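# Hang the ball-filled shallow basket level on the peg

## Task

Using its cord handle, hang the shallow basket on the peg of the stand so that it sits as level as you can get it; the job counts only if all of the balls are inside the basket at the end.

## Robot and tools

Robot: two arms on a table. left_arm sits on the +y side and carries a left hand; right_arm carries a right hand. Each hand has sixteen motors: index, middle and ring fingers (four hinges each) plus a thumb. Measured bases in the scene frame: left_arm at (+0.017, +0.317, +0.011) m, quat_wxyz (+1.000, 0, 0, +0.022); right_arm at (-0.023, -0.346, +0.034) m, quat_wxyz (+1.000, 0, 0, +0.007). A two-camera stand is fixed to the floor behind the arms, and loose objects may now and then get a brief shove.

Frames: the scene frame has its origin at table-top height, halfway between the nominal bases, with +z up and +x pointing out over the table. Fixed cameras and the table use the scene frame. Every hand pose, velocity, target and wrist-camera pose is reported in that arm's own base frame, and offsets also use the arm's own base axes, rotating about the current Hand target position.

Hand point axes (right hand): +z runs along the straight fingers toward the tips, +y points out from the palm face (palm surface at y = -0.062 m), +x runs across the palm away from the thumb. On the left hand +x points toward the thumb instead. A rigid mast juts from the wrist on the palm side (x +0.05 to +0.10, z -0.16 to -0.11, up to y = +0.06 m; x sign flips on the left hand) and can bump things. Straight fingertips end about 0.12 m beyond the hand point along +z; bending fingers first swings the tips toward +y. Fingertips have rubber caps; the rest is hard plastic.

execute_actions(actions, cameras): actions is a list of actions, each a table of 1 to 15 rows; every row is one 1/30 s control step and an action lasts 0.5 s. If an action has fewer than 15 rows, its final row is repeated. Each row is a single list of exactly 48 numbers in [-1, 1] covering both arms, even if one arm is idle: left dx, dy, dz, rx, ry, rz; left hand's 16 hinge goals; left current_limit; left speed; then the same 24 for the right arm. dx..rz are offsets, not poses: each row is measured from the arm's Hand target as it stood when the action began (rows do not accumulate within an action), but the next action starts from the new target, so sending the same offset again moves further. Scale: 1.0 equals 0.6 m for dx, dy, dz and 180 degrees for rx, ry, rz, which form one rotation vector. A translation longer than 1.0 gets shortened along its direction.

Hand numbers are absolute goals, not offsets, in this order: index_abd, index_mcp, index_pip, index_dip, middle_abd, middle_mcp, middle_pip, middle_dip, ring_abd, ring_mcp, ring_pip, ring_dip, thumb_cmc, thumb_axl, thumb_mcp, thumb_ipl. Each maps linearly between its hinge stops. Straight values: _abd 0.00, _mcp +0.75, _pip +0.58, _dip +0.70, thumb_cmc +0.71, thumb_axl +0.68, thumb_mcp +0.23, thumb_ipl +0.17. Moving toward -1 curls fingers toward the palm, swings _abd away from the thumb, and brings the thumb round in front of the palm. A 0 is a real goal; to leave a hand unchanged, resend its hand_goal, hand_current_limit and hand_speed. current_limit maps -1..+1 to 0..550 mA (never below 11 mA); very low values may be too weak to lift a finger. speed sets hinge speed to (speed+1)/2 of 8.5 rad/s. Initial values: current_limit +0.4, speed -0.6; both persist until changed. A finger squeezes only while its goal lies past the object's surface, harder the further past.

cameras: names from cam_head_left, cam_head_right, cam_high, cam_low, cam_left_wrist, cam_right_wrist (672x504 each), ["all"], or []. With an empty actions list and no cameras argument you get every image plus the full state; otherwise images come only if requested. A wrong name voids the call.

zoom_image(camera, region): region is [x0, y0, x1, y1] in pixels of that camera's newest image, origin top-left, at most 504 by 504. read_manual(section) only returns licence texts. finished_scene(scene=1) ends the scene for good; the basket must stay hung with all balls inside without help.

Results: end_effector_position (m) and end_effector_quat_wxyz per arm in its base frame, possibly off by a few cm; Hand target, the last commanded pose after clipping, which the next offsets start from; joint positions, velocities ("within noise" when still) and torques (include the arm's own weight, noisy, joints 3 and 4 wrap at ±28 N m); per hand, hand_goal, hand_measured, hand_current_ma (positive pushes toward -1) and hand_state (moving, goal, blocked, overload); current limit and speed; motor temperatures.

Motion notes: commanded orientation is clipped to within 40 degrees of the measured one each step. Hands often stop short of the target, especially under load, and the arm's elbow sags; waiting does not fix it, so send the remaining distance as a further offset (aim higher when lifting). Tiny moves may not start. To stop pressing on something, command the target back past the hand point. Near the first joint's axis a small move can swing the whole arm.

Avoid: dropping or releasing moving parts, slamming or hard pushes, hitting fixed or heavy things, letting anything fall or be left off the table, and any contact or squeeze between the two arms or hands (it can end the scene). A hand motor drawing 495 mA or more for a cumulative 5 s shuts off for 10 s. Holding loads or straining toward unreachable poses heats motors; at 85 °C a MOTOR HOT line appears, at 100 °C that arm goes limp for 30 to 60 s or more. During any arm stop, new hand numbers are discarded. The scene keeps running while you think, and the robot holds its last command meanwhile.

Each tool is called after "Request:" by a JSON object that holds its "name" and its "arguments".

## Session

Request:
{"name": "execute_actions", "arguments": {"actions": [], "cameras": ["all"]}}

Scene clock: 0.00 s.
left_arm: end_effector_position=(+0.5160, +0.0016, +0.3334) hand_goal=(+0.000, +0.754, +0.576, +0.696, +0.000, +0.754, +0.576, +0.696, +0.000, +0.754, +0.576, +0.696, +0.714, +0.678, +0.226, +0.168) hand_measured=(+0.000, +0.754, +0.576, +0.696, +0.000, +0.754, +0.576, +0.696, +0.000, +0.754, +0.576, +0.696, +0.714, +0.678, +0.226, +0.168) hand_current_ma=(+0, +0, +0, +0, +0, +0, +0, +0, +0, +0, +0, +0, +0, +0, +0, +0) hand_state=(goal, goal, goal, goal, goal, goal, goal, goal, goal, goal, goal, goal, goal, goal, goal, goal) hand_current_limit=0.40 hand_speed=-0.60 end_effector_quat_wxyz=(+0.525, +0.400, +0.580, +0.477) | right_arm: end_effector_position=(+0.4734, +0.2371, +0.2494) hand_goal=(+0.000, +0.754, +0.576, +0.696, +0.000, +0.754, +0.576, +0.696, +0.000, +0.754, +0.576, +0.696, +0.714, +0.678, +0.226, +0.168) hand_measured=(+0.000, +0.754, +0.576, +0.696, +0.000, +0.754, +0.576, +0.696, +0.000, +0.754, +0.576, +0.696, +0.714, +0.678, +0.226, +0.168) hand_current_ma=(+0, +0, +0, +0, +0, +0, +0, +0, +0, +0, +0, +0, +0, +0, +0, +0) hand_state=(goal, goal, goal, goal, goal, goal, goal, goal, goal, goal, goal, goal, goal, goal, goal, goal) hand_current_limit=0.40 hand_speed=-0.60 end_effector_quat_wxyz=(-0.200, +0.929, +0.251, +0.184)
Joint positions: left_arm=[-0.176 1.343 0.591 0.76 -0.309 -0.227] | right_arm=[0.524 1.469 1.424 -1.048 -0.284 1.638]
Joint velocities: within noise
Joint torques (N m): no reading
Motor temperatures (°C): left_arm=[35 34 36 33 32 31] | right_arm=[33 38 33 35 30 32]
Heat: left arm: hottest elbow 36 °C; right arm: hottest shoulder 38 °C.
Hand target: left_arm +0.5185, +0.0011, +0.3499; +0.537, +0.389, +0.572, +0.483 | right_arm +0.4802, +0.2411, +0.2644; -0.204, +0.925, +0.252, +0.199

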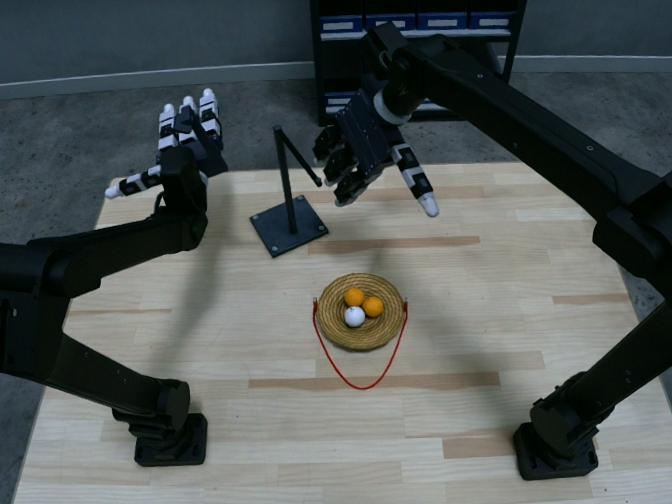

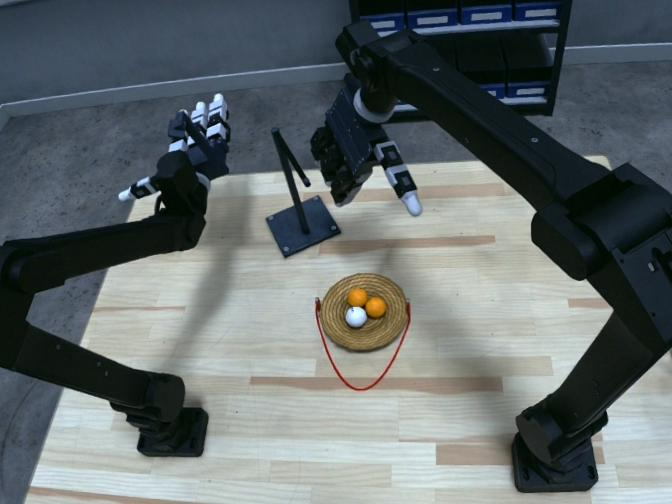

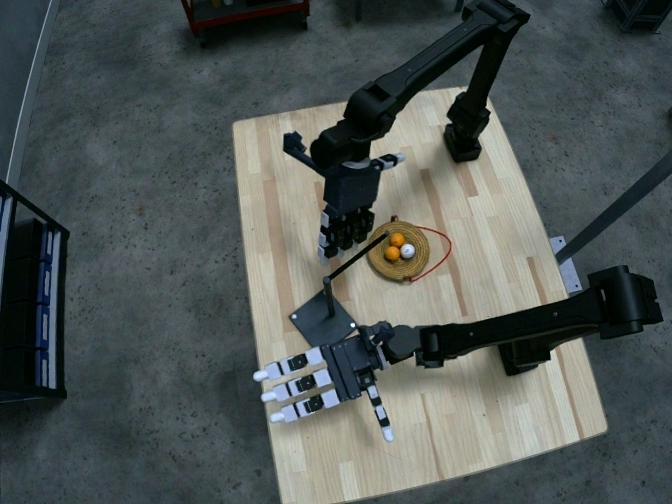

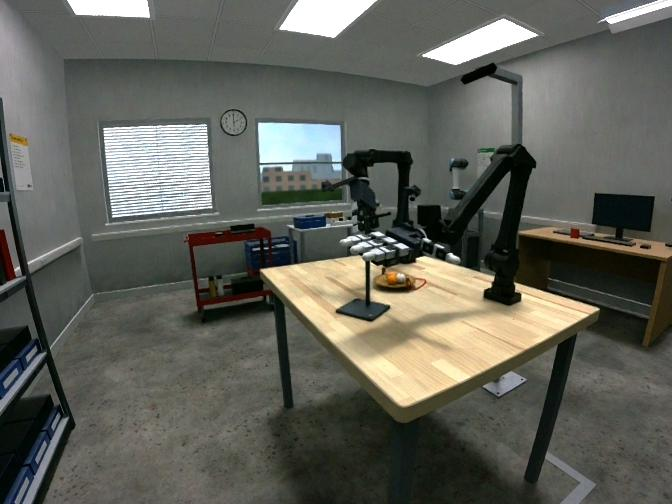

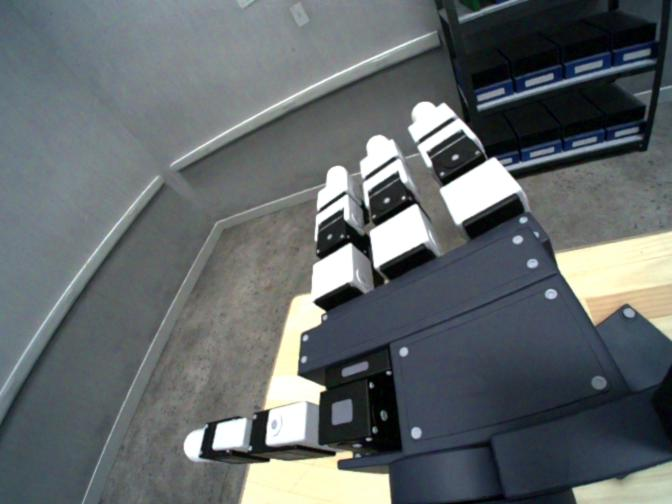

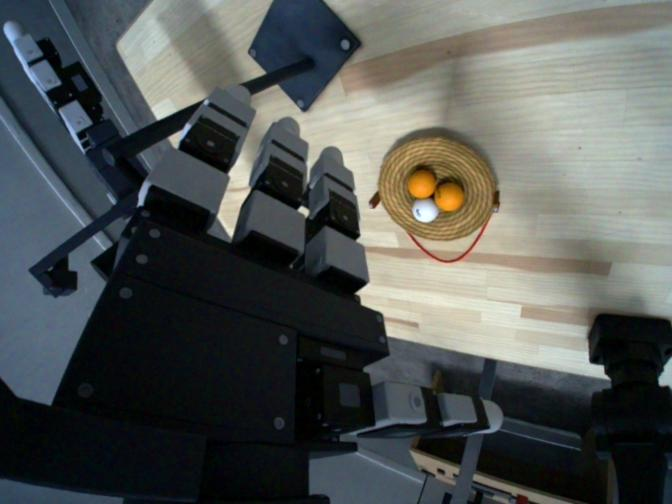

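Request:
{"name": "zoom_image", "arguments": {"camera": "cam_head_left", "region": [240, 110, 440, 260]}}

Request:
{"name": "zoom_image", "arguments": {"camera": "cam_head_left", "region": [290, 250, 430, 410]}}

Request:
{"name": "zoom_image", "arguments": {"camera": "cam_high", "region": [270, 170, 470, 370]}}

Request:
{"name": "zoom_image", "arguments": {"camera": "cam_low", "region": [300, 140, 520, 330]}}

Request:
{"name": "zoom_image", "arguments": {"camera": "cam_right_wrist", "region": [200, 0, 520, 280]}}

Scaled by 2.520 from the camera's 672x504 image, which has a finer 960x720 frame.

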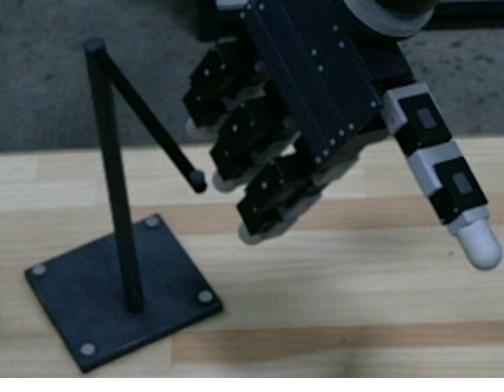

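Scaled by 3.150 from the camera's 672x504 image, which has a finer 960x720 frame.

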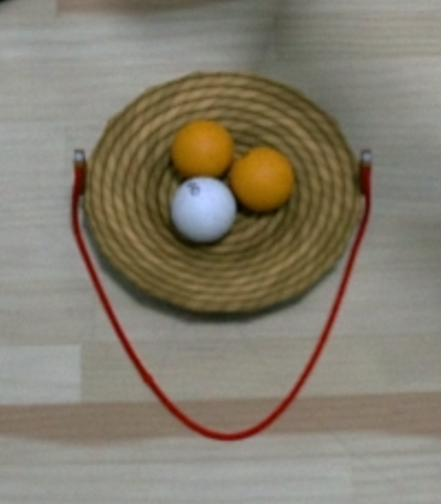

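Scaled by 2.520 from the camera's 672x504 image, which has a finer 960x720 frame.

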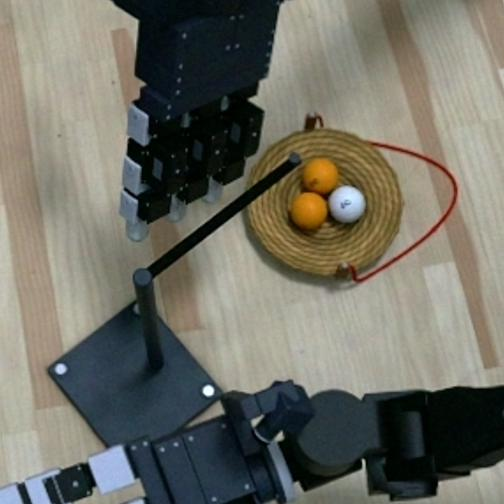

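Scaled by 2.291 from the camera's 672x504 image, which has a finer 960x720 frame.

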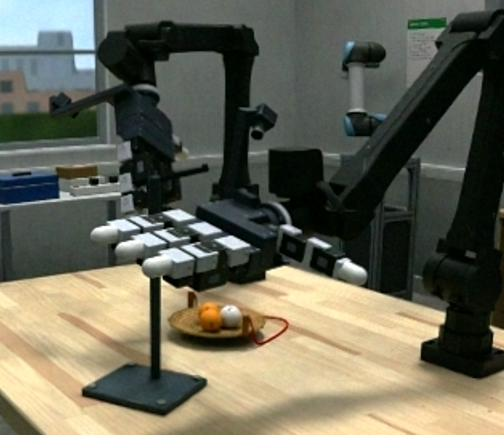

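Scaled by 1.575 from the camera's 672x504 image, which has a finer 960x720 frame.

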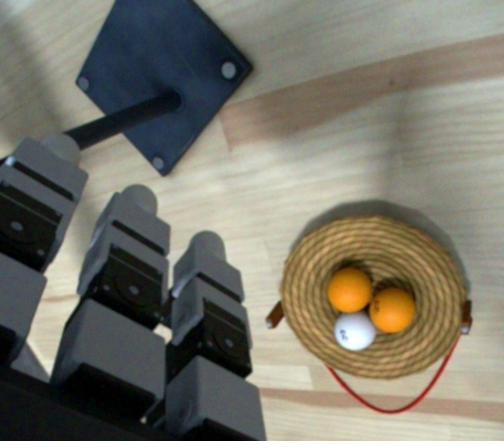

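Request:
{"name": "execute_actions", "arguments": {"actions": [[[0,0,0,0.15,0,0,-0.117,-0.164,-0.372,0.986,0.117,-0.164,-0.372,0.986,0,-0.411,-0.81,0.406,-0.671,0.677,0.382,-0.135,0.4,-0.6,0,-0.1,0.04,0,0,0,0,0.754,0.576,0.696,0,0.754,0.576,0.696,0,0.754,0.576,0.696,0.714,0.678,0.226,0.168,0.4,-0.6]],[[0,0,0,0.15,0,0,-0.117,-0.164,-0.372,0.986,0.117,-0.164,-0.372,0.986,0,-0.411,-0.81,0.406,-0.671,0.677,0.382,-0.135,0.4,-0.6,0,-0.12,0.04,0,0,0,0,0.754,0.576,0.696,0,0.754,0.576,0.696,0,0.754,0.576,0.696,0.714,0.678,0.226,0.168,0.4,-0.6]],[[0,0,0,0.15,0,0,-0.117,-0.164,-0.372,0.986,0.117,-0.164,-0.372,0.986,0,-0.411,-0.81,0.406,-0.671,0.677,0.382,-0.135,0.4,-0.6,0,-0.12,0.04,0,0,0,0,0.754,0.576,0.696,0,0.754,0.576,0.696,0,0.754,0.576,0.696,0.714,0.678,0.226,0.168,0.4,-0.6]]], "cameras": ["cam_head_left", "cam_high"]}}

Scene clock: 326.00 s.
left_arm: end_effector_position=(+0.5120, -0.0014, +0.3203) hand_goal=(-0.116, -0.164, -0.372, +0.986, +0.118, -0.164, -0.372, +0.986, +0.000, -0.410, -0.810, +0.406, -0.670, +0.678, +0.382, -0.134) hand_measured=(-0.116, -0.160, -0.370, +0.984, +0.114, -0.160, -0.370, +0.984, +0.000, -0.410, -0.810, +0.408, -0.676, +0.678, +0.380, -0.132) hand_current_ma=(+0, +7, +2, -3, -7, +7, +2, -3, +0, +1, +1, +4, -12, -1, -2, +4) hand_state=(goal, goal, goal, goal, goal, goal, goal, goal, goal, goal, goal, goal, goal, goal, goal, goal) hand_current_limit=0.40 hand_speed=-0.60 end_effector_quat_wxyz=(+0.161, +0.662, +0.134, +0.720) | right_arm: end_effector_position=(+0.4696, +0.0341, +0.3067) hand_goal=(+0.000, +0.754, +0.576, +0.696, +0.000, +0.754, +0.576, +0.696, +0.000, +0.754, +0.576, +0.696, +0.714, +0.678, +0.226, +0.168) hand_measured=(+0.000, +0.750, +0.576, +0.696, +0.000, +0.750, +0.576, +0.696, +0.000, +0.750, +0.576, +0.696, +0.712, +0.678, +0.224, +0.168) hand_current_ma=(+0, -6, +1, +0, +0, -8, +1, +0, +0, -7, +1, +0, -3, -1, -4, +0) hand_state=(goal, goal, goal, goal, goal, goal, goal, goal, goal, goal, goal, goal, goal, goal, goal, goal) hand_current_limit=0.40 hand_speed=-0.60 end_effector_quat_wxyz=(-0.207, +0.932, +0.241, +0.174)
Joint positions: left_arm=[0.203 1.362 0.572 0.88 0.223 1.132] | right_arm=[0.073 1.351 1.472 -1.399 -0.468 1.209]
Joint torques (N m): left_arm=[-0.21 -11.16 9.92 1.66 0.1 -0.24] | right_arm=[0.32 -10.46 13.22 0.46 -0.7 -0.01]
Motor temperatures (°C): left_arm=[35 35 50 34 32 31] | right_arm=[33 41 51 34 30 32]
Heat: left arm: hottest elbow 50 °C; right arm: hottest elbow 51 °C.
Hand target: left_arm +0.5185, +0.0010, +0.3502; +0.156, +0.645, +0.121, +0.738 | right_arm +0.4801, +0.0372, +0.3363; -0.204, +0.925, +0.252, +0.199
Off the commanded pose: left_arm 0.031 m, 3 deg | right_arm 0.032 m, 3 deg.
Images, in order (width x height): cam_head_left 672x504, cam_high 672x504.

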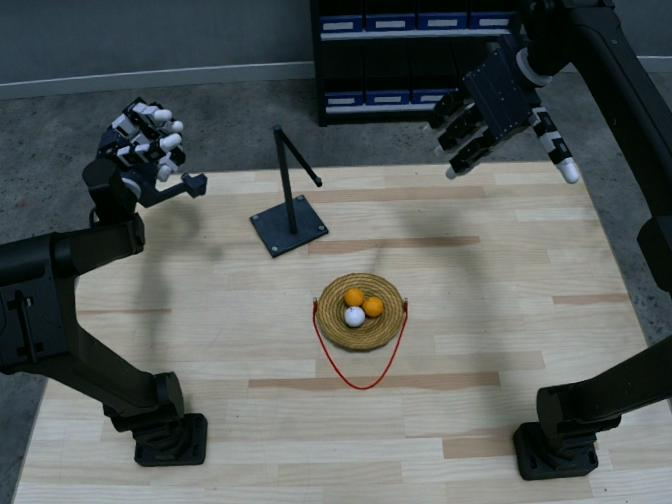

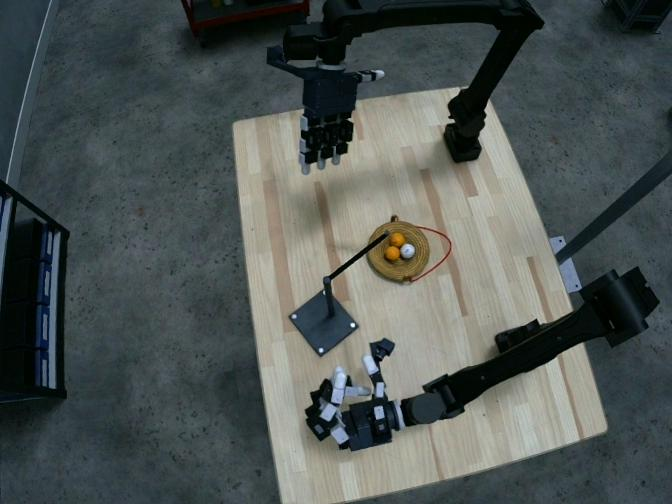

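Request:
{"name": "execute_actions", "arguments": {"actions": [[[-0.0975,-0.035,0.083,0.157,0.0247,-0.0245,-0.117,-0.164,-0.372,0.986,0.117,-0.164,-0.372,0.986,0,-0.411,-0.81,0.406,-0.671,0.677,0.382,-0.135,0.4,-0.6,0,-0.05,0,0,0,0,0,0.754,0.576,0.696,0,0.754,0.576,0.696,0,0.754,0.576,0.696,0.714,0.678,0.226,0.168,0.4,-0.6]],[[-0.1,-0.067,0.067,0.157,0.0247,-0.0245,-0.117,-0.164,-0.372,0.986,0.117,-0.164,-0.372,0.986,0,-0.411,-0.81,0.406,-0.671,0.677,0.382,-0.135,0.4,-0.6,0,-0.05,0,0,0,0,0,0.754,0.576,0.696,0,0.754,0.576,0.696,0,0.754,0.576,0.696,0.714,0.678,0.226,0.168,0.4,-0.6]],[[-0.1,-0.083,0.017,0.157,0.0247,-0.0245,-0.117,-0.164,-0.372,0.986,0.117,-0.164,-0.372,0.986,0,-0.411,-0.81,0.406,-0.671,0.677,0.382,-0.135,0.4,-0.6,0,0,0,0,0,0,0,0.754,0.576,0.696,0,0.754,0.576,0.696,0,0.754,0.576,0.696,0.714,0.678,0.226,0.168,0.4,-0.6]],[[-0.067,-0.1,0,0.157,0.0247,-0.0245,-0.117,-0.164,-0.372,0.986,0.117,-0.164,-0.372,0.986,0,-0.411,-0.81,0.406,-0.671,0.677,0.382,-0.135,0.4,-0.6,0,0,0,0,0,0,0,0.754,0.576,0.696,0,0.754,0.576,0.696,0,0.754,0.576,0.696,0.714,0.678,0.226,0.168,0.4,-0.6]]], "cameras": ["cam_head_left", "cam_high", "cam_low"]}}

Scene clock: 358.40 s.
left_arm: end_effector_position=(+0.2981, -0.1662, +0.4176) hand_goal=(-0.116, -0.164, -0.372, +0.986, +0.118, -0.164, -0.372, +0.986, +0.000, -0.410, -0.810, +0.406, -0.670, +0.678, +0.382, -0.134) hand_measured=(-0.118, -0.162, -0.370, +0.984, +0.114, -0.162, -0.370, +0.984, +0.000, -0.408, -0.810, +0.408, -0.678, +0.678, +0.380, -0.132) hand_current_ma=(-1, +2, +2, -3, -7, +2, +2, -3, +0, +2, +1, +4, -18, -1, -2, +3) hand_state=(goal, goal, goal, goal, goal, goal, goal, goal, goal, goal, goal, goal, goal, goal, goal, goal) hand_current_limit=0.40 hand_speed=-0.60 end_effector_quat_wxyz=(-0.189, +0.787, -0.317, +0.495) | right_arm: end_effector_position=(+0.4671, -0.0208, +0.3146) hand_goal=(+0.000, +0.754, +0.576, +0.696, +0.000, +0.754, +0.576, +0.696, +0.000, +0.754, +0.576, +0.696, +0.714, +0.678, +0.226, +0.168) hand_measured=(+0.000, +0.750, +0.576, +0.696, +0.000, +0.750, +0.576, +0.696, +0.000, +0.750, +0.576, +0.696, +0.712, +0.678, +0.224, +0.168) hand_current_ma=(+0, -7, +1, +0, +0, -8, +1, +0, +0, -7, +1, +0, -3, -1, -4, +0) hand_state=(goal, goal, goal, goal, goal, goal, goal, goal, goal, goal, goal, goal, goal, goal, goal, goal) hand_current_limit=0.40 hand_speed=-0.60 end_effector_quat_wxyz=(-0.209, +0.929, +0.246, +0.181)
Joint positions: left_arm=[-0.487 0.666 1.065 -0.899 -0.418 2.1] | right_arm=[-0.068 1.351 1.493 -1.48 -0.514 1.047]
Joint torques (N m): left_arm=[-1.03 -1.44 12.52 1.57 -0.17 -0.17] | right_arm=[-0.03 -9.23 13.16 0.28 -0.74 -0.01]
Motor temperatures (°C): left_arm=[35 36 52 34 32 31] | right_arm=[33 41 61 34 31 32]
Heat: left arm: hottest elbow 52 °C; right arm: hottest elbow 61 °C.
Hand target: left_arm +0.2999, -0.1700, +0.4503; -0.317, +0.645, -0.538, +0.442 | right_arm +0.4801, -0.0228, +0.3364; -0.204, +0.925, +0.252, +0.199
Off the commanded pose: left_arm 0.033 m, 48 deg; orientation clipped | right_arm 0.025 m, 2 deg.
joint sent to its limit (left arm) — joint 6 (wrist roll), upper limit. The joint targets are off in position and orientation.
Images, in order (width x height): cam_head_left 672x504, cam_high 672x504, cam_low 672x504.

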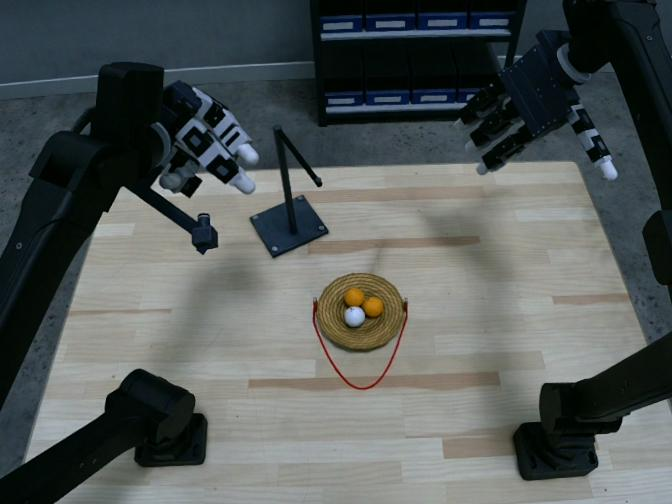

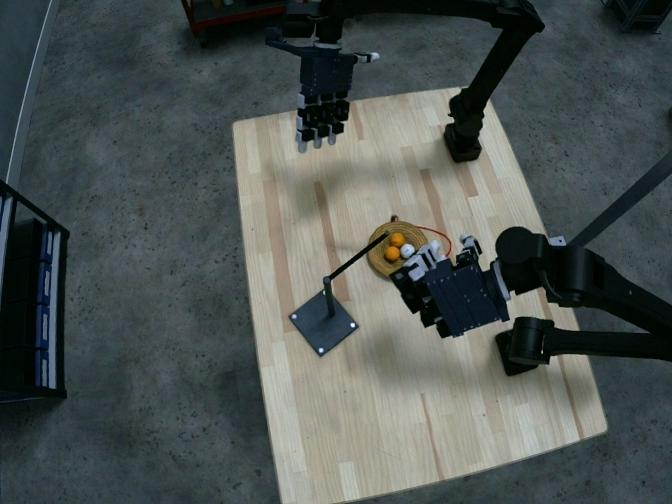

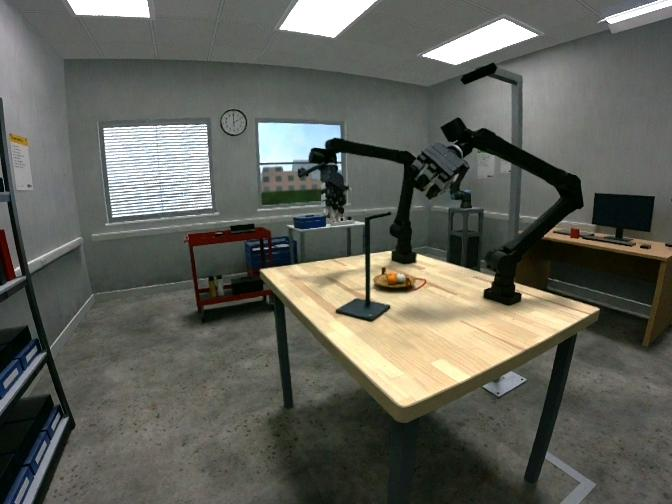

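Request:
{"name": "execute_actions", "arguments": {"actions": [[[-0.067,-0.1,-0.017,0,0,0,-0.117,-0.164,-0.372,0.986,0.117,-0.164,-0.372,0.986,0,-0.411,-0.81,0.406,-0.671,0.677,0.382,-0.135,0.4,-0.6,0,0,0,0,0,0,0,0.754,0.576,0.696,0,0.754,0.576,0.696,0,0.754,0.576,0.696,0.714,0.678,0.226,0.168,0.4,-0.6]],[[-0.067,-0.1,-0.033,0,0,0,-0.117,-0.164,-0.372,0.986,0.117,-0.164,-0.372,0.986,0,-0.411,-0.81,0.406,-0.671,0.677,0.382,-0.135,0.4,-0.6,0,0,0,0,0,0,0,0.754,0.576,0.696,0,0.754,0.576,0.696,0,0.754,0.576,0.696,0.714,0.678,0.226,0.168,0.4,-0.6]],[[-0.067,-0.092,-0.067,0,0,0,-0.117,-0.164,-0.372,0.986,0.117,-0.164,-0.372,0.986,0,-0.411,-0.81,0.406,-0.671,0.677,0.382,-0.135,0.4,-0.6,0,0,0,0,0,0,0,0.754,0.576,0.696,0,0.754,0.576,0.696,0,0.754,0.576,0.696,0.714,0.678,0.226,0.168,0.4,-0.6]]], "cameras": ["cam_head_left", "cam_high"]}}

Request:
{"name": "zoom_image", "arguments": {"camera": "cam_high", "region": [280, 190, 480, 360]}}

Scene clock: 377.63 s.
left_arm: end_effector_position=(+0.1794, -0.3448, +0.3757) hand_goal=(-0.116, -0.164, -0.372, +0.986, +0.118, -0.164, -0.372, +0.986, +0.000, -0.410, -0.810, +0.406, -0.670, +0.678, +0.382, -0.134) hand_measured=(-0.118, -0.162, -0.370, +0.984, +0.114, -0.162, -0.370, +0.984, +0.000, -0.406, -0.810, +0.408, -0.674, +0.678, +0.380, -0.132) hand_current_ma=(-1, +3, +2, -3, -6, +3, +2, -3, +0, +6, +1, +4, -5, -1, -4, +3) hand_state=(goal, goal, goal, goal, goal, goal, goal, goal, goal, goal, goal, goal, goal, goal, goal, goal) hand_current_limit=0.40 hand_speed=-0.60 end_effector_quat_wxyz=(-0.318, +0.642, -0.542, +0.440) | right_arm: end_effector_position=(+0.4671, -0.0208, +0.3146) hand_goal=(+0.000, +0.754, +0.576, +0.696, +0.000, +0.754, +0.576, +0.696, +0.000, +0.754, +0.576, +0.696, +0.714, +0.678, +0.226, +0.168) hand_measured=(+0.000, +0.750, +0.576, +0.696, +0.000, +0.750, +0.576, +0.696, +0.000, +0.750, +0.576, +0.696, +0.712, +0.678, +0.224, +0.168) hand_current_ma=(+0, -7, +1, +0, +0, -8, +1, +0, +0, -7, +1, +0, -3, -1, -4, +0) hand_state=(goal, goal, goal, goal, goal, goal, goal, goal, goal, goal, goal, goal, goal, goal, goal, goal) hand_current_limit=0.40 hand_speed=-0.60 end_effector_quat_wxyz=(-0.209, +0.929, +0.246, +0.181)
Joint positions: left_arm=[-1.38 1.043 1.279 -1.28 -1.075 1.913] | right_arm=[-0.068 1.351 1.493 -1.48 -0.514 1.047]
Joint torques (N m): left_arm=[-0.62 -6.53 8.44 0.58 -0.74 -0.2] | right_arm=[0.03 -9.05 13.16 0.27 -0.76 -0.02]
Motor temperatures (°C): left_arm=[35 35 56 34 32 31] | right_arm=[33 40 60 34 31 32]
Heat: left arm: hottest elbow 56 °C; right arm: hottest elbow 60 °C.
Hand target: left_arm +0.1793, -0.3452, +0.3801; -0.317, +0.645, -0.537, +0.442 | right_arm +0.4801, -0.0228, +0.3364; -0.204, +0.925, +0.252, +0.199
Off the commanded pose: left_arm 0.004 m, 1 deg | right_arm 0.025 m, 2 deg.
Images, in order (width x height): cam_head_left 672x504, cam_high 672x504.

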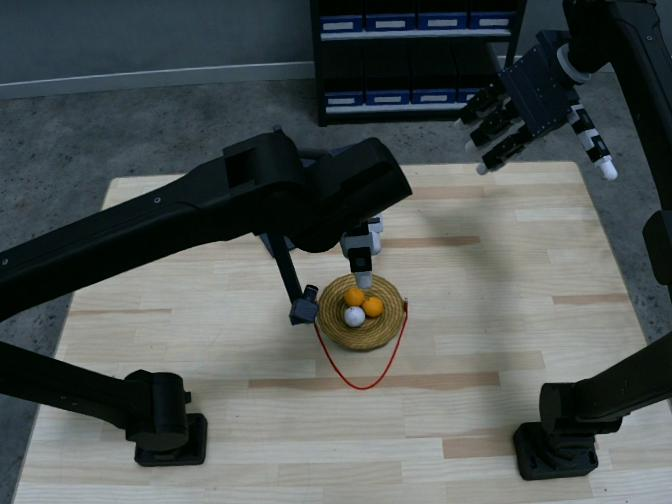

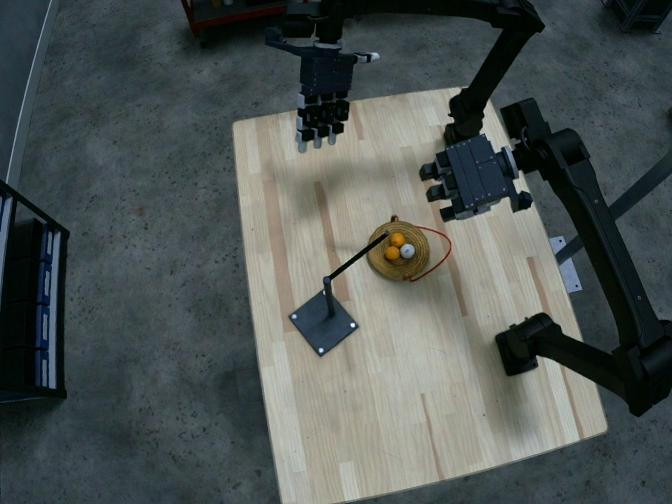

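Scaled by 2.520 from the camera's 672x504 image, which has a finer 960x720 frame.

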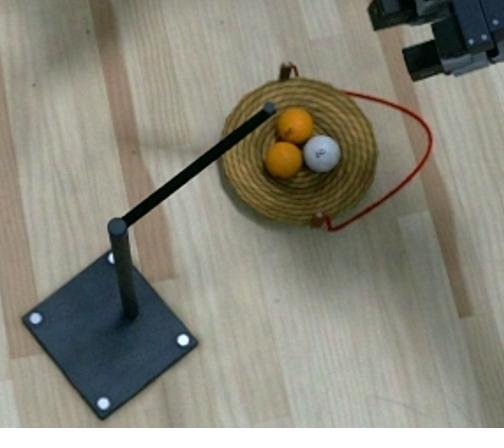

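Request:
{"name": "execute_actions", "arguments": {"actions": [[[-0.007,-0.003,-0.12,0.0735,0,-0.024,-0.117,-0.164,-0.372,0.986,0.117,-0.164,-0.372,0.986,0,-0.411,-0.81,0.406,-0.671,0.677,0.382,-0.135,0.4,-0.6,0,0,0,0,0,0,0,0.754,0.576,0.696,0,0.754,0.576,0.696,0,0.754,0.576,0.696,0.714,0.678,0.226,0.168,0.4,-0.6]],[[-0.007,0,-0.12,0,0,0,-0.117,-0.164,-0.372,0.986,0.117,-0.164,-0.372,0.986,0,-0.411,-0.81,0.406,-0.671,0.677,0.382,-0.135,0.4,-0.6,0,0,0,0,0,0,0,0.754,0.576,0.696,0,0.754,0.576,0.696,0,0.754,0.576,0.696,0.714,0.678,0.226,0.168,0.4,-0.6]],[[0,0,-0.12,0,0,0,-0.117,-0.164,-0.372,0.986,0.117,-0.164,-0.372,0.986,0,-0.411,-0.81,0.406,-0.671,0.677,0.382,-0.135,0.4,-0.6,0,0,0,0,0,0,0,0.754,0.576,0.696,0,0.754,0.576,0.696,0,0.754,0.576,0.696,0.714,0.678,0.226,0.168,0.4,-0.6]]], "cameras": ["all"]}}

Scene clock: 386.97 s.
left_arm: end_effector_position=(+0.1729, -0.3447, +0.1650) hand_goal=(-0.116, -0.164, -0.372, +0.986, +0.118, -0.164, -0.372, +0.986, +0.000, -0.410, -0.810, +0.406, -0.670, +0.678, +0.382, -0.134) hand_measured=(-0.118, -0.162, -0.370, +0.984, +0.116, -0.162, -0.370, +0.984, +0.000, -0.406, -0.810, +0.408, -0.670, +0.678, +0.380, -0.132) hand_current_ma=(-1, +3, +2, -3, -4, +3, +2, -3, +0, +6, +1, +4, -1, -1, -4, +3) hand_state=(goal, goal, goal, goal, goal, goal, goal, goal, goal, goal, goal, goal, goal, goal, goal, goal) hand_current_limit=0.40 hand_speed=-0.60 end_effector_quat_wxyz=(-0.375, +0.586, -0.606, +0.385) | right_arm: end_effector_position=(+0.4671, -0.0208, +0.3146) hand_goal=(+0.000, +0.754, +0.576, +0.696, +0.000, +0.754, +0.576, +0.696, +0.000, +0.754, +0.576, +0.696, +0.714, +0.678, +0.226, +0.168) hand_measured=(+0.000, +0.750, +0.576, +0.696, +0.000, +0.750, +0.576, +0.696, +0.000, +0.750, +0.576, +0.696, +0.712, +0.678, +0.224, +0.168) hand_current_ma=(+0, -7, +1, +0, +0, -8, +1, +0, +0, -7, +1, +0, -3, -1, -4, +0) hand_state=(goal, goal, goal, goal, goal, goal, goal, goal, goal, goal, goal, goal, goal, goal, goal, goal) hand_current_limit=0.40 hand_speed=-0.60 end_effector_quat_wxyz=(-0.209, +0.929, +0.246, +0.181)
Joint positions: left_arm=[-1.407 1.159 0.837 -0.858 -1.096 2.008] | right_arm=[-0.068 1.351 1.493 -1.48 -0.514 1.047]
Joint torques (N m): left_arm=[-1.49 -7.82 6.84 1.32 -0.67 0.08] | right_arm=[0.03 -9.05 13.15 0.23 -0.74 -0.01]
Motor temperatures (°C): left_arm=[35 35 54 34 32 31] | right_arm=[33 40 61 34 31 32]
Heat: left arm: hottest elbow 54 °C; right arm: hottest elbow 61 °C.
Hand target: left_arm +0.1708, -0.3470, +0.1641; -0.372, +0.583, -0.609, +0.388 | right_arm +0.4801, -0.0228, +0.3364; -0.204, +0.925, +0.252, +0.199
Off the commanded pose: left_arm 0.003 m, 1 deg | right_arm 0.025 m, 2 deg.

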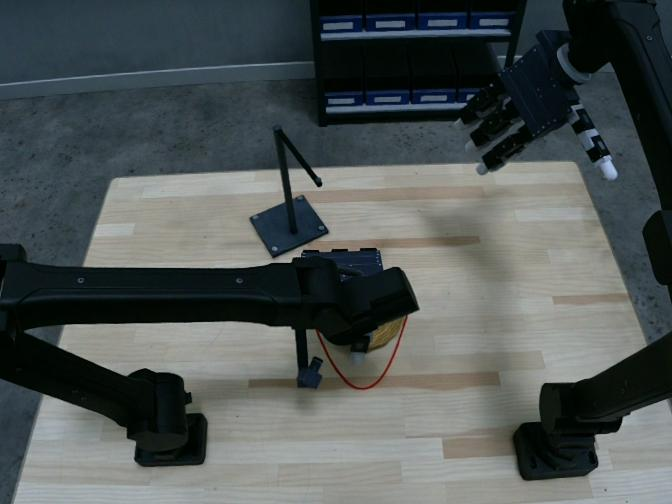

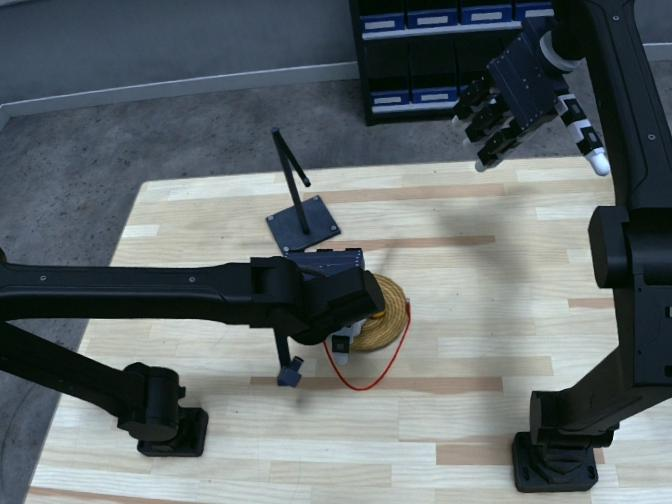

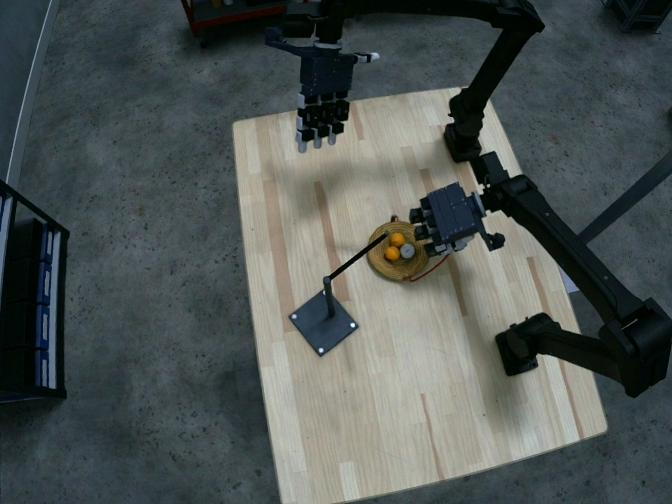

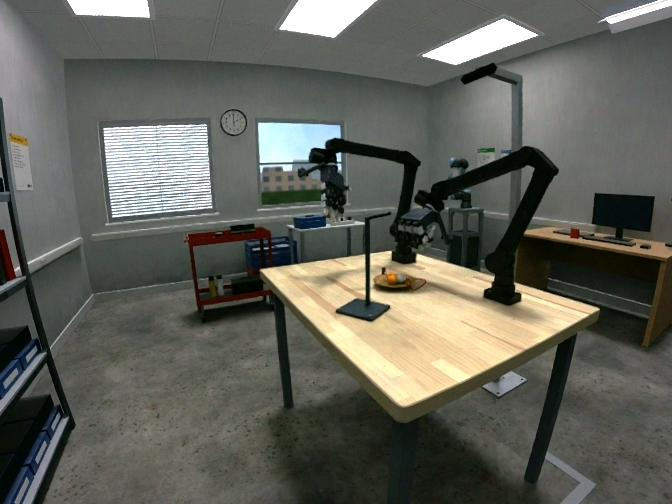

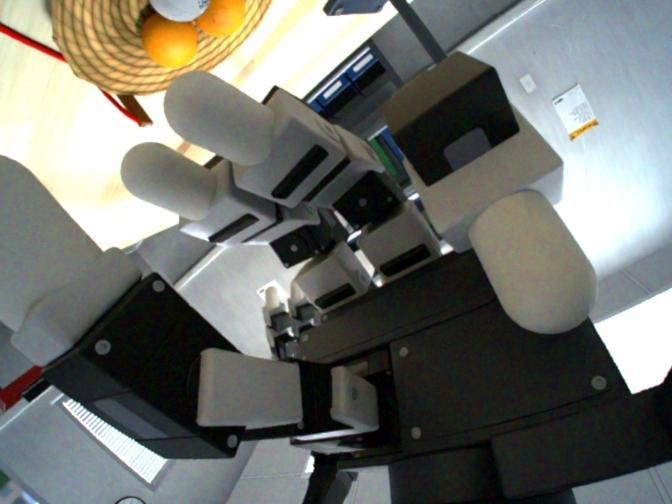

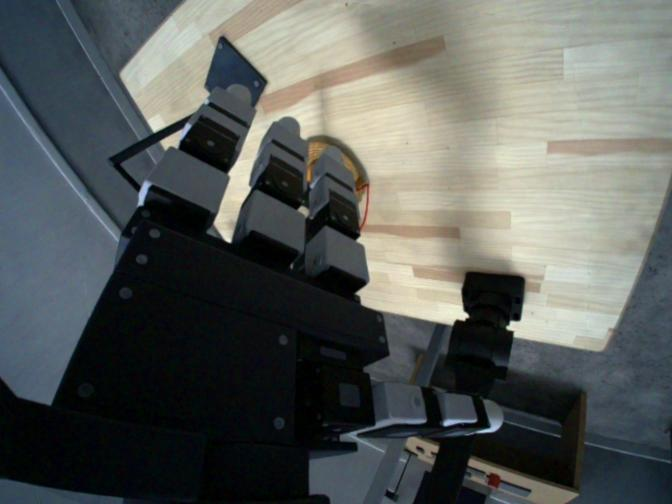

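Request:
{"name": "zoom_image", "arguments": {"camera": "cam_head_right", "region": [260, 230, 440, 410]}}

Request:
{"name": "zoom_image", "arguments": {"camera": "cam_head_left", "region": [260, 230, 440, 410]}}

Request:
{"name": "zoom_image", "arguments": {"camera": "cam_high", "region": [350, 150, 530, 300]}}

Request:
{"name": "zoom_image", "arguments": {"camera": "cam_low", "region": [320, 190, 480, 330]}}

Request:
{"name": "zoom_image", "arguments": {"camera": "cam_right_wrist", "region": [180, 20, 440, 260]}}

Scaled by 2.800 from the camera's 672x504 image, which has a finer 960x720 frame.

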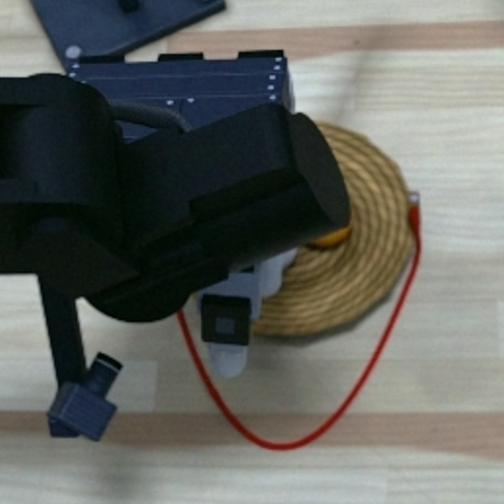

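Scaled by 2.800 from the camera's 672x504 image, which has a finer 960x720 frame.

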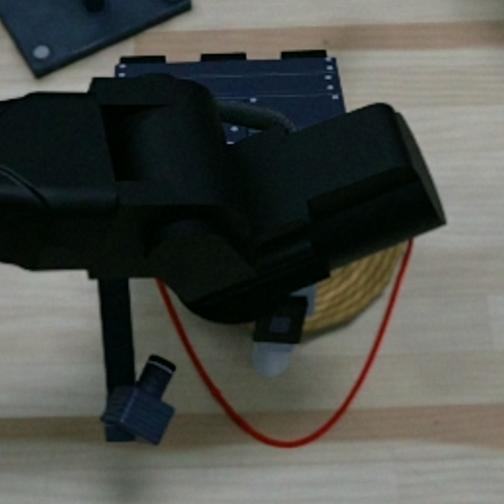

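Scaled by 2.800 from the camera's 672x504 image, which has a finer 960x720 frame.

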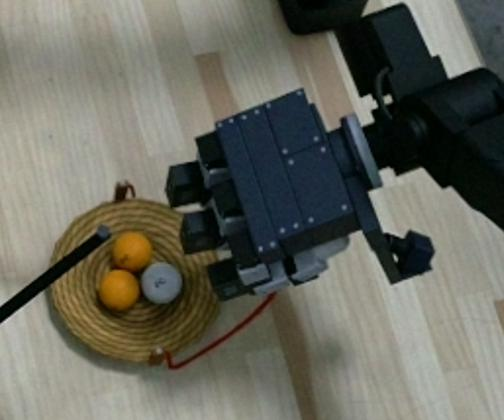

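Scaled by 3.150 from the camera's 672x504 image, which has a finer 960x720 frame.

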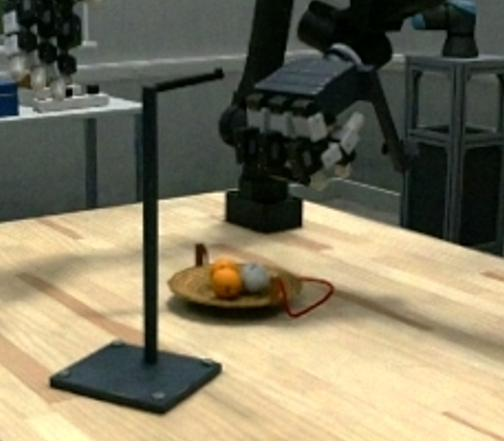

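Scaled by 1.938 from the camera's 672x504 image, which has a finer 960x720 frame.

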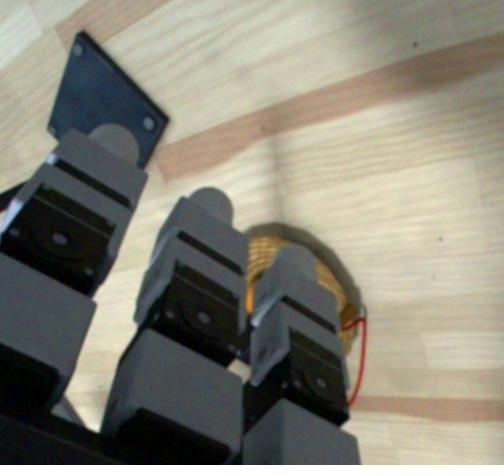

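Request:
{"name": "execute_actions", "arguments": {"actions": [[[0.028,-0.0138,-0.09,0,0,0,-0.117,-0.164,-0.372,0.986,0.117,-0.164,-0.372,0.986,0,-0.411,-0.81,0.406,-0.671,0.677,0.382,-0.135,0.4,-0.6,0,0,0,0,0,0,0,0.754,0.576,0.696,0,0.754,0.576,0.696,0,0.754,0.576,0.696,0.714,0.678,0.226,0.168,0.4,-0.6]],[[0.028,-0.0138,-0.09,0,0,0,-0.117,-0.164,-0.372,0.986,0.117,-0.164,-0.372,0.986,0,-0.411,-0.81,0.406,-0.671,0.677,0.382,-0.135,0.4,-0.6,0,0,0,0,0,0,0,0.754,0.576,0.696,0,0.754,0.576,0.696,0,0.754,0.576,0.696,0.714,0.678,0.226,0.168,0.4,-0.6]]], "cameras": ["cam_head_left", "cam_head_right", "cam_high", "cam_low", "cam_left_wrist"]}}

Request:
{"name": "zoom_image", "arguments": {"camera": "cam_head_right", "region": [280, 260, 440, 420]}}

Request:
{"name": "zoom_image", "arguments": {"camera": "cam_head_left", "region": [280, 260, 440, 420]}}

Request:
{"name": "zoom_image", "arguments": {"camera": "cam_high", "region": [370, 170, 500, 300]}}

Request:
{"name": "zoom_image", "arguments": {"camera": "cam_low", "region": [360, 230, 460, 310]}}

Scene clock: 418.93 s.
left_arm: end_effector_position=(+0.1998, -0.3617, +0.0551) hand_goal=(-0.116, -0.164, -0.372, +0.986, +0.118, -0.164, -0.372, +0.986, +0.000, -0.410, -0.810, +0.406, -0.670, +0.678, +0.382, -0.134) hand_measured=(-0.118, -0.162, -0.370, +0.984, +0.116, -0.162, -0.370, +0.984, +0.000, -0.406, -0.810, +0.408, -0.670, +0.678, +0.380, -0.132) hand_current_ma=(-1, +3, +2, -3, -4, +3, +2, -3, +0, +6, +1, +4, -1, -1, -4, +3) hand_state=(goal, goal, goal, goal, goal, goal, goal, goal, goal, goal, goal, goal, goal, goal, goal, goal) hand_current_limit=0.40 hand_speed=-0.60 end_effector_quat_wxyz=(-0.378, +0.593, -0.602, +0.379) | right_arm: end_effector_position=(+0.4671, -0.0208, +0.3146) hand_goal=(+0.000, +0.754, +0.576, +0.696, +0.000, +0.754, +0.576, +0.696, +0.000, +0.754, +0.576, +0.696, +0.714, +0.678, +0.226, +0.168) hand_measured=(+0.000, +0.750, +0.576, +0.696, +0.000, +0.750, +0.576, +0.696, +0.000, +0.750, +0.576, +0.696, +0.712, +0.678, +0.224, +0.168) hand_current_ma=(+0, -7, +1, +0, +0, -8, +1, +0, +0, -7, +1, +0, -3, -1, -4, +0) hand_state=(goal, goal, goal, goal, goal, goal, goal, goal, goal, goal, goal, goal, goal, goal, goal, goal) hand_current_limit=0.40 hand_speed=-0.60 end_effector_quat_wxyz=(-0.209, +0.929, +0.246, +0.181)
Joint positions: left_arm=[-1.339 1.388 0.699 -0.416 -1.072 2.097] | right_arm=[-0.068 1.351 1.493 -1.48 -0.514 1.047]
Joint torques (N m): left_arm=[0.44 -9.41 6.24 1.58 -0.71 0.08] | right_arm=[-0.09 -8.82 13.22 0.28 -0.74 -0.01]
Motor temperatures (°C): left_arm=[35 35 50 34 33 31] | right_arm=[32 40 62 34 31 32]
Heat: left arm: hottest elbow 50 °C; right arm: hottest elbow 62 °C.
Hand target: left_arm +0.2045, -0.3637, +0.0561; -0.372, +0.583, -0.609, +0.388 | right_arm +0.4801, -0.0228, +0.3364; -0.204, +0.925, +0.252, +0.199
Off the commanded pose: left_arm 0.005 m, 2 deg | right_arm 0.025 m, 2 deg.
joint sent to its limit (left arm) — joint 6 (wrist roll), upper limit. The joint targets still meet the commanded pose.
Images, in order (width x height): cam_head_left 672x504, cam_head_right 672x504, cam_high 672x504, cam_low 672x504, cam_left_wrist 672x504.

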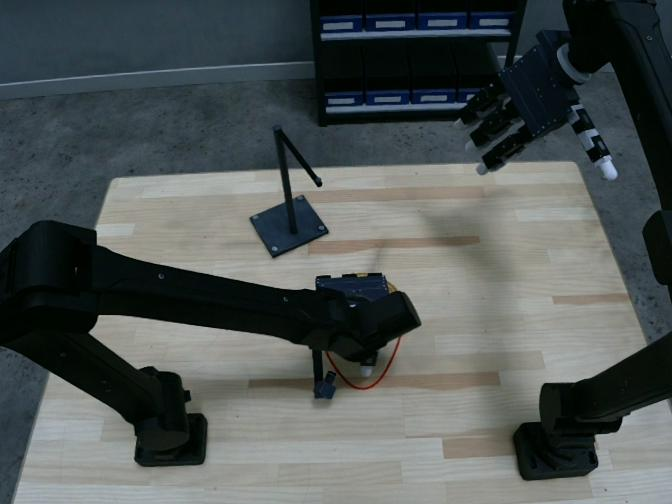

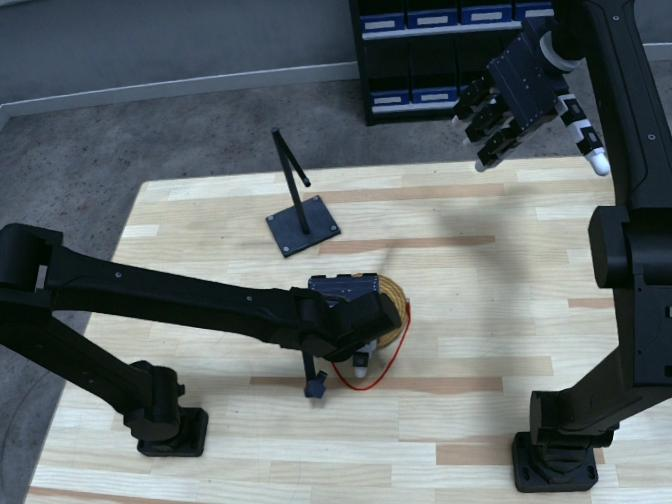

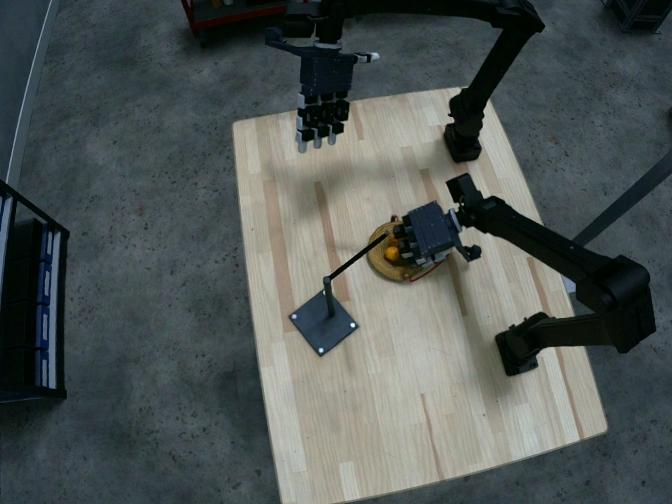

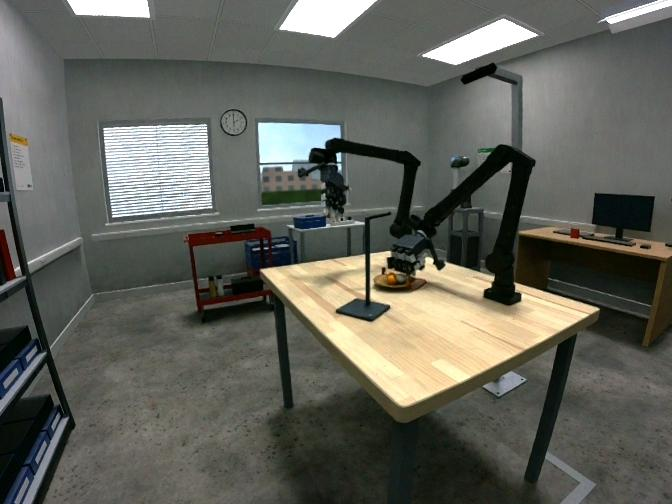

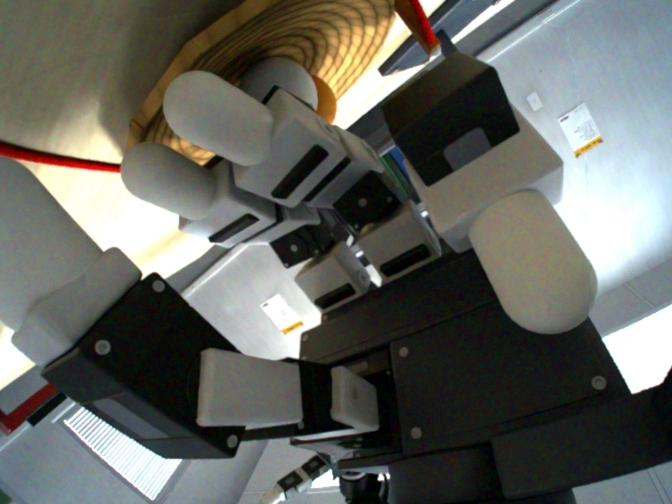

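Scaled by 3.150 from the camera's 672x504 image, which has a finer 960x720 frame.

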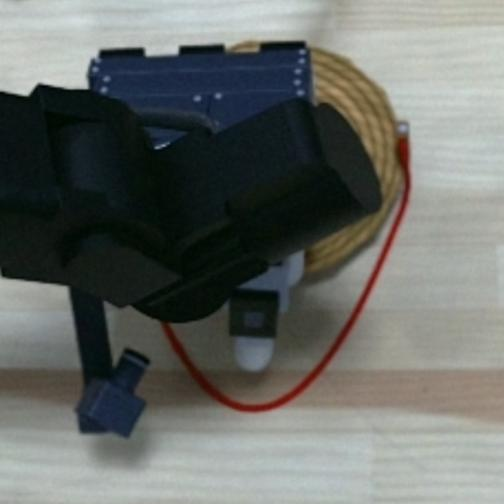

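Scaled by 3.150 from the camera's 672x504 image, which has a finer 960x720 frame.

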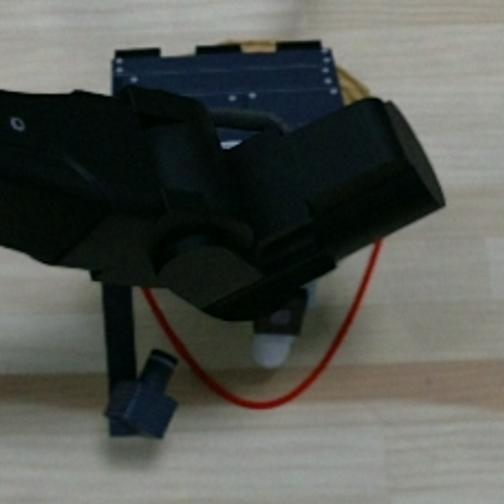

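Scaled by 3.877 from the camera's 672x504 image, which has a finer 960x720 frame.

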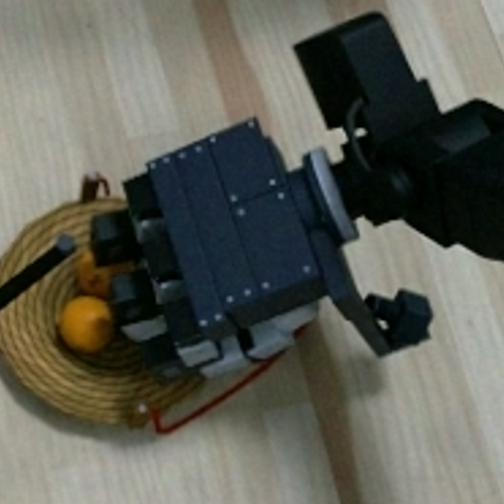

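Scaled by 5.040 from the camera's 672x504 image, which has a finer 960x720 frame.

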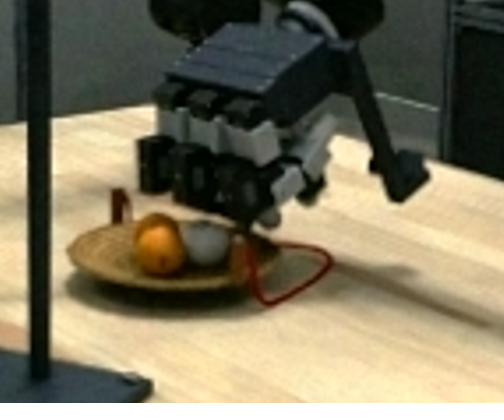

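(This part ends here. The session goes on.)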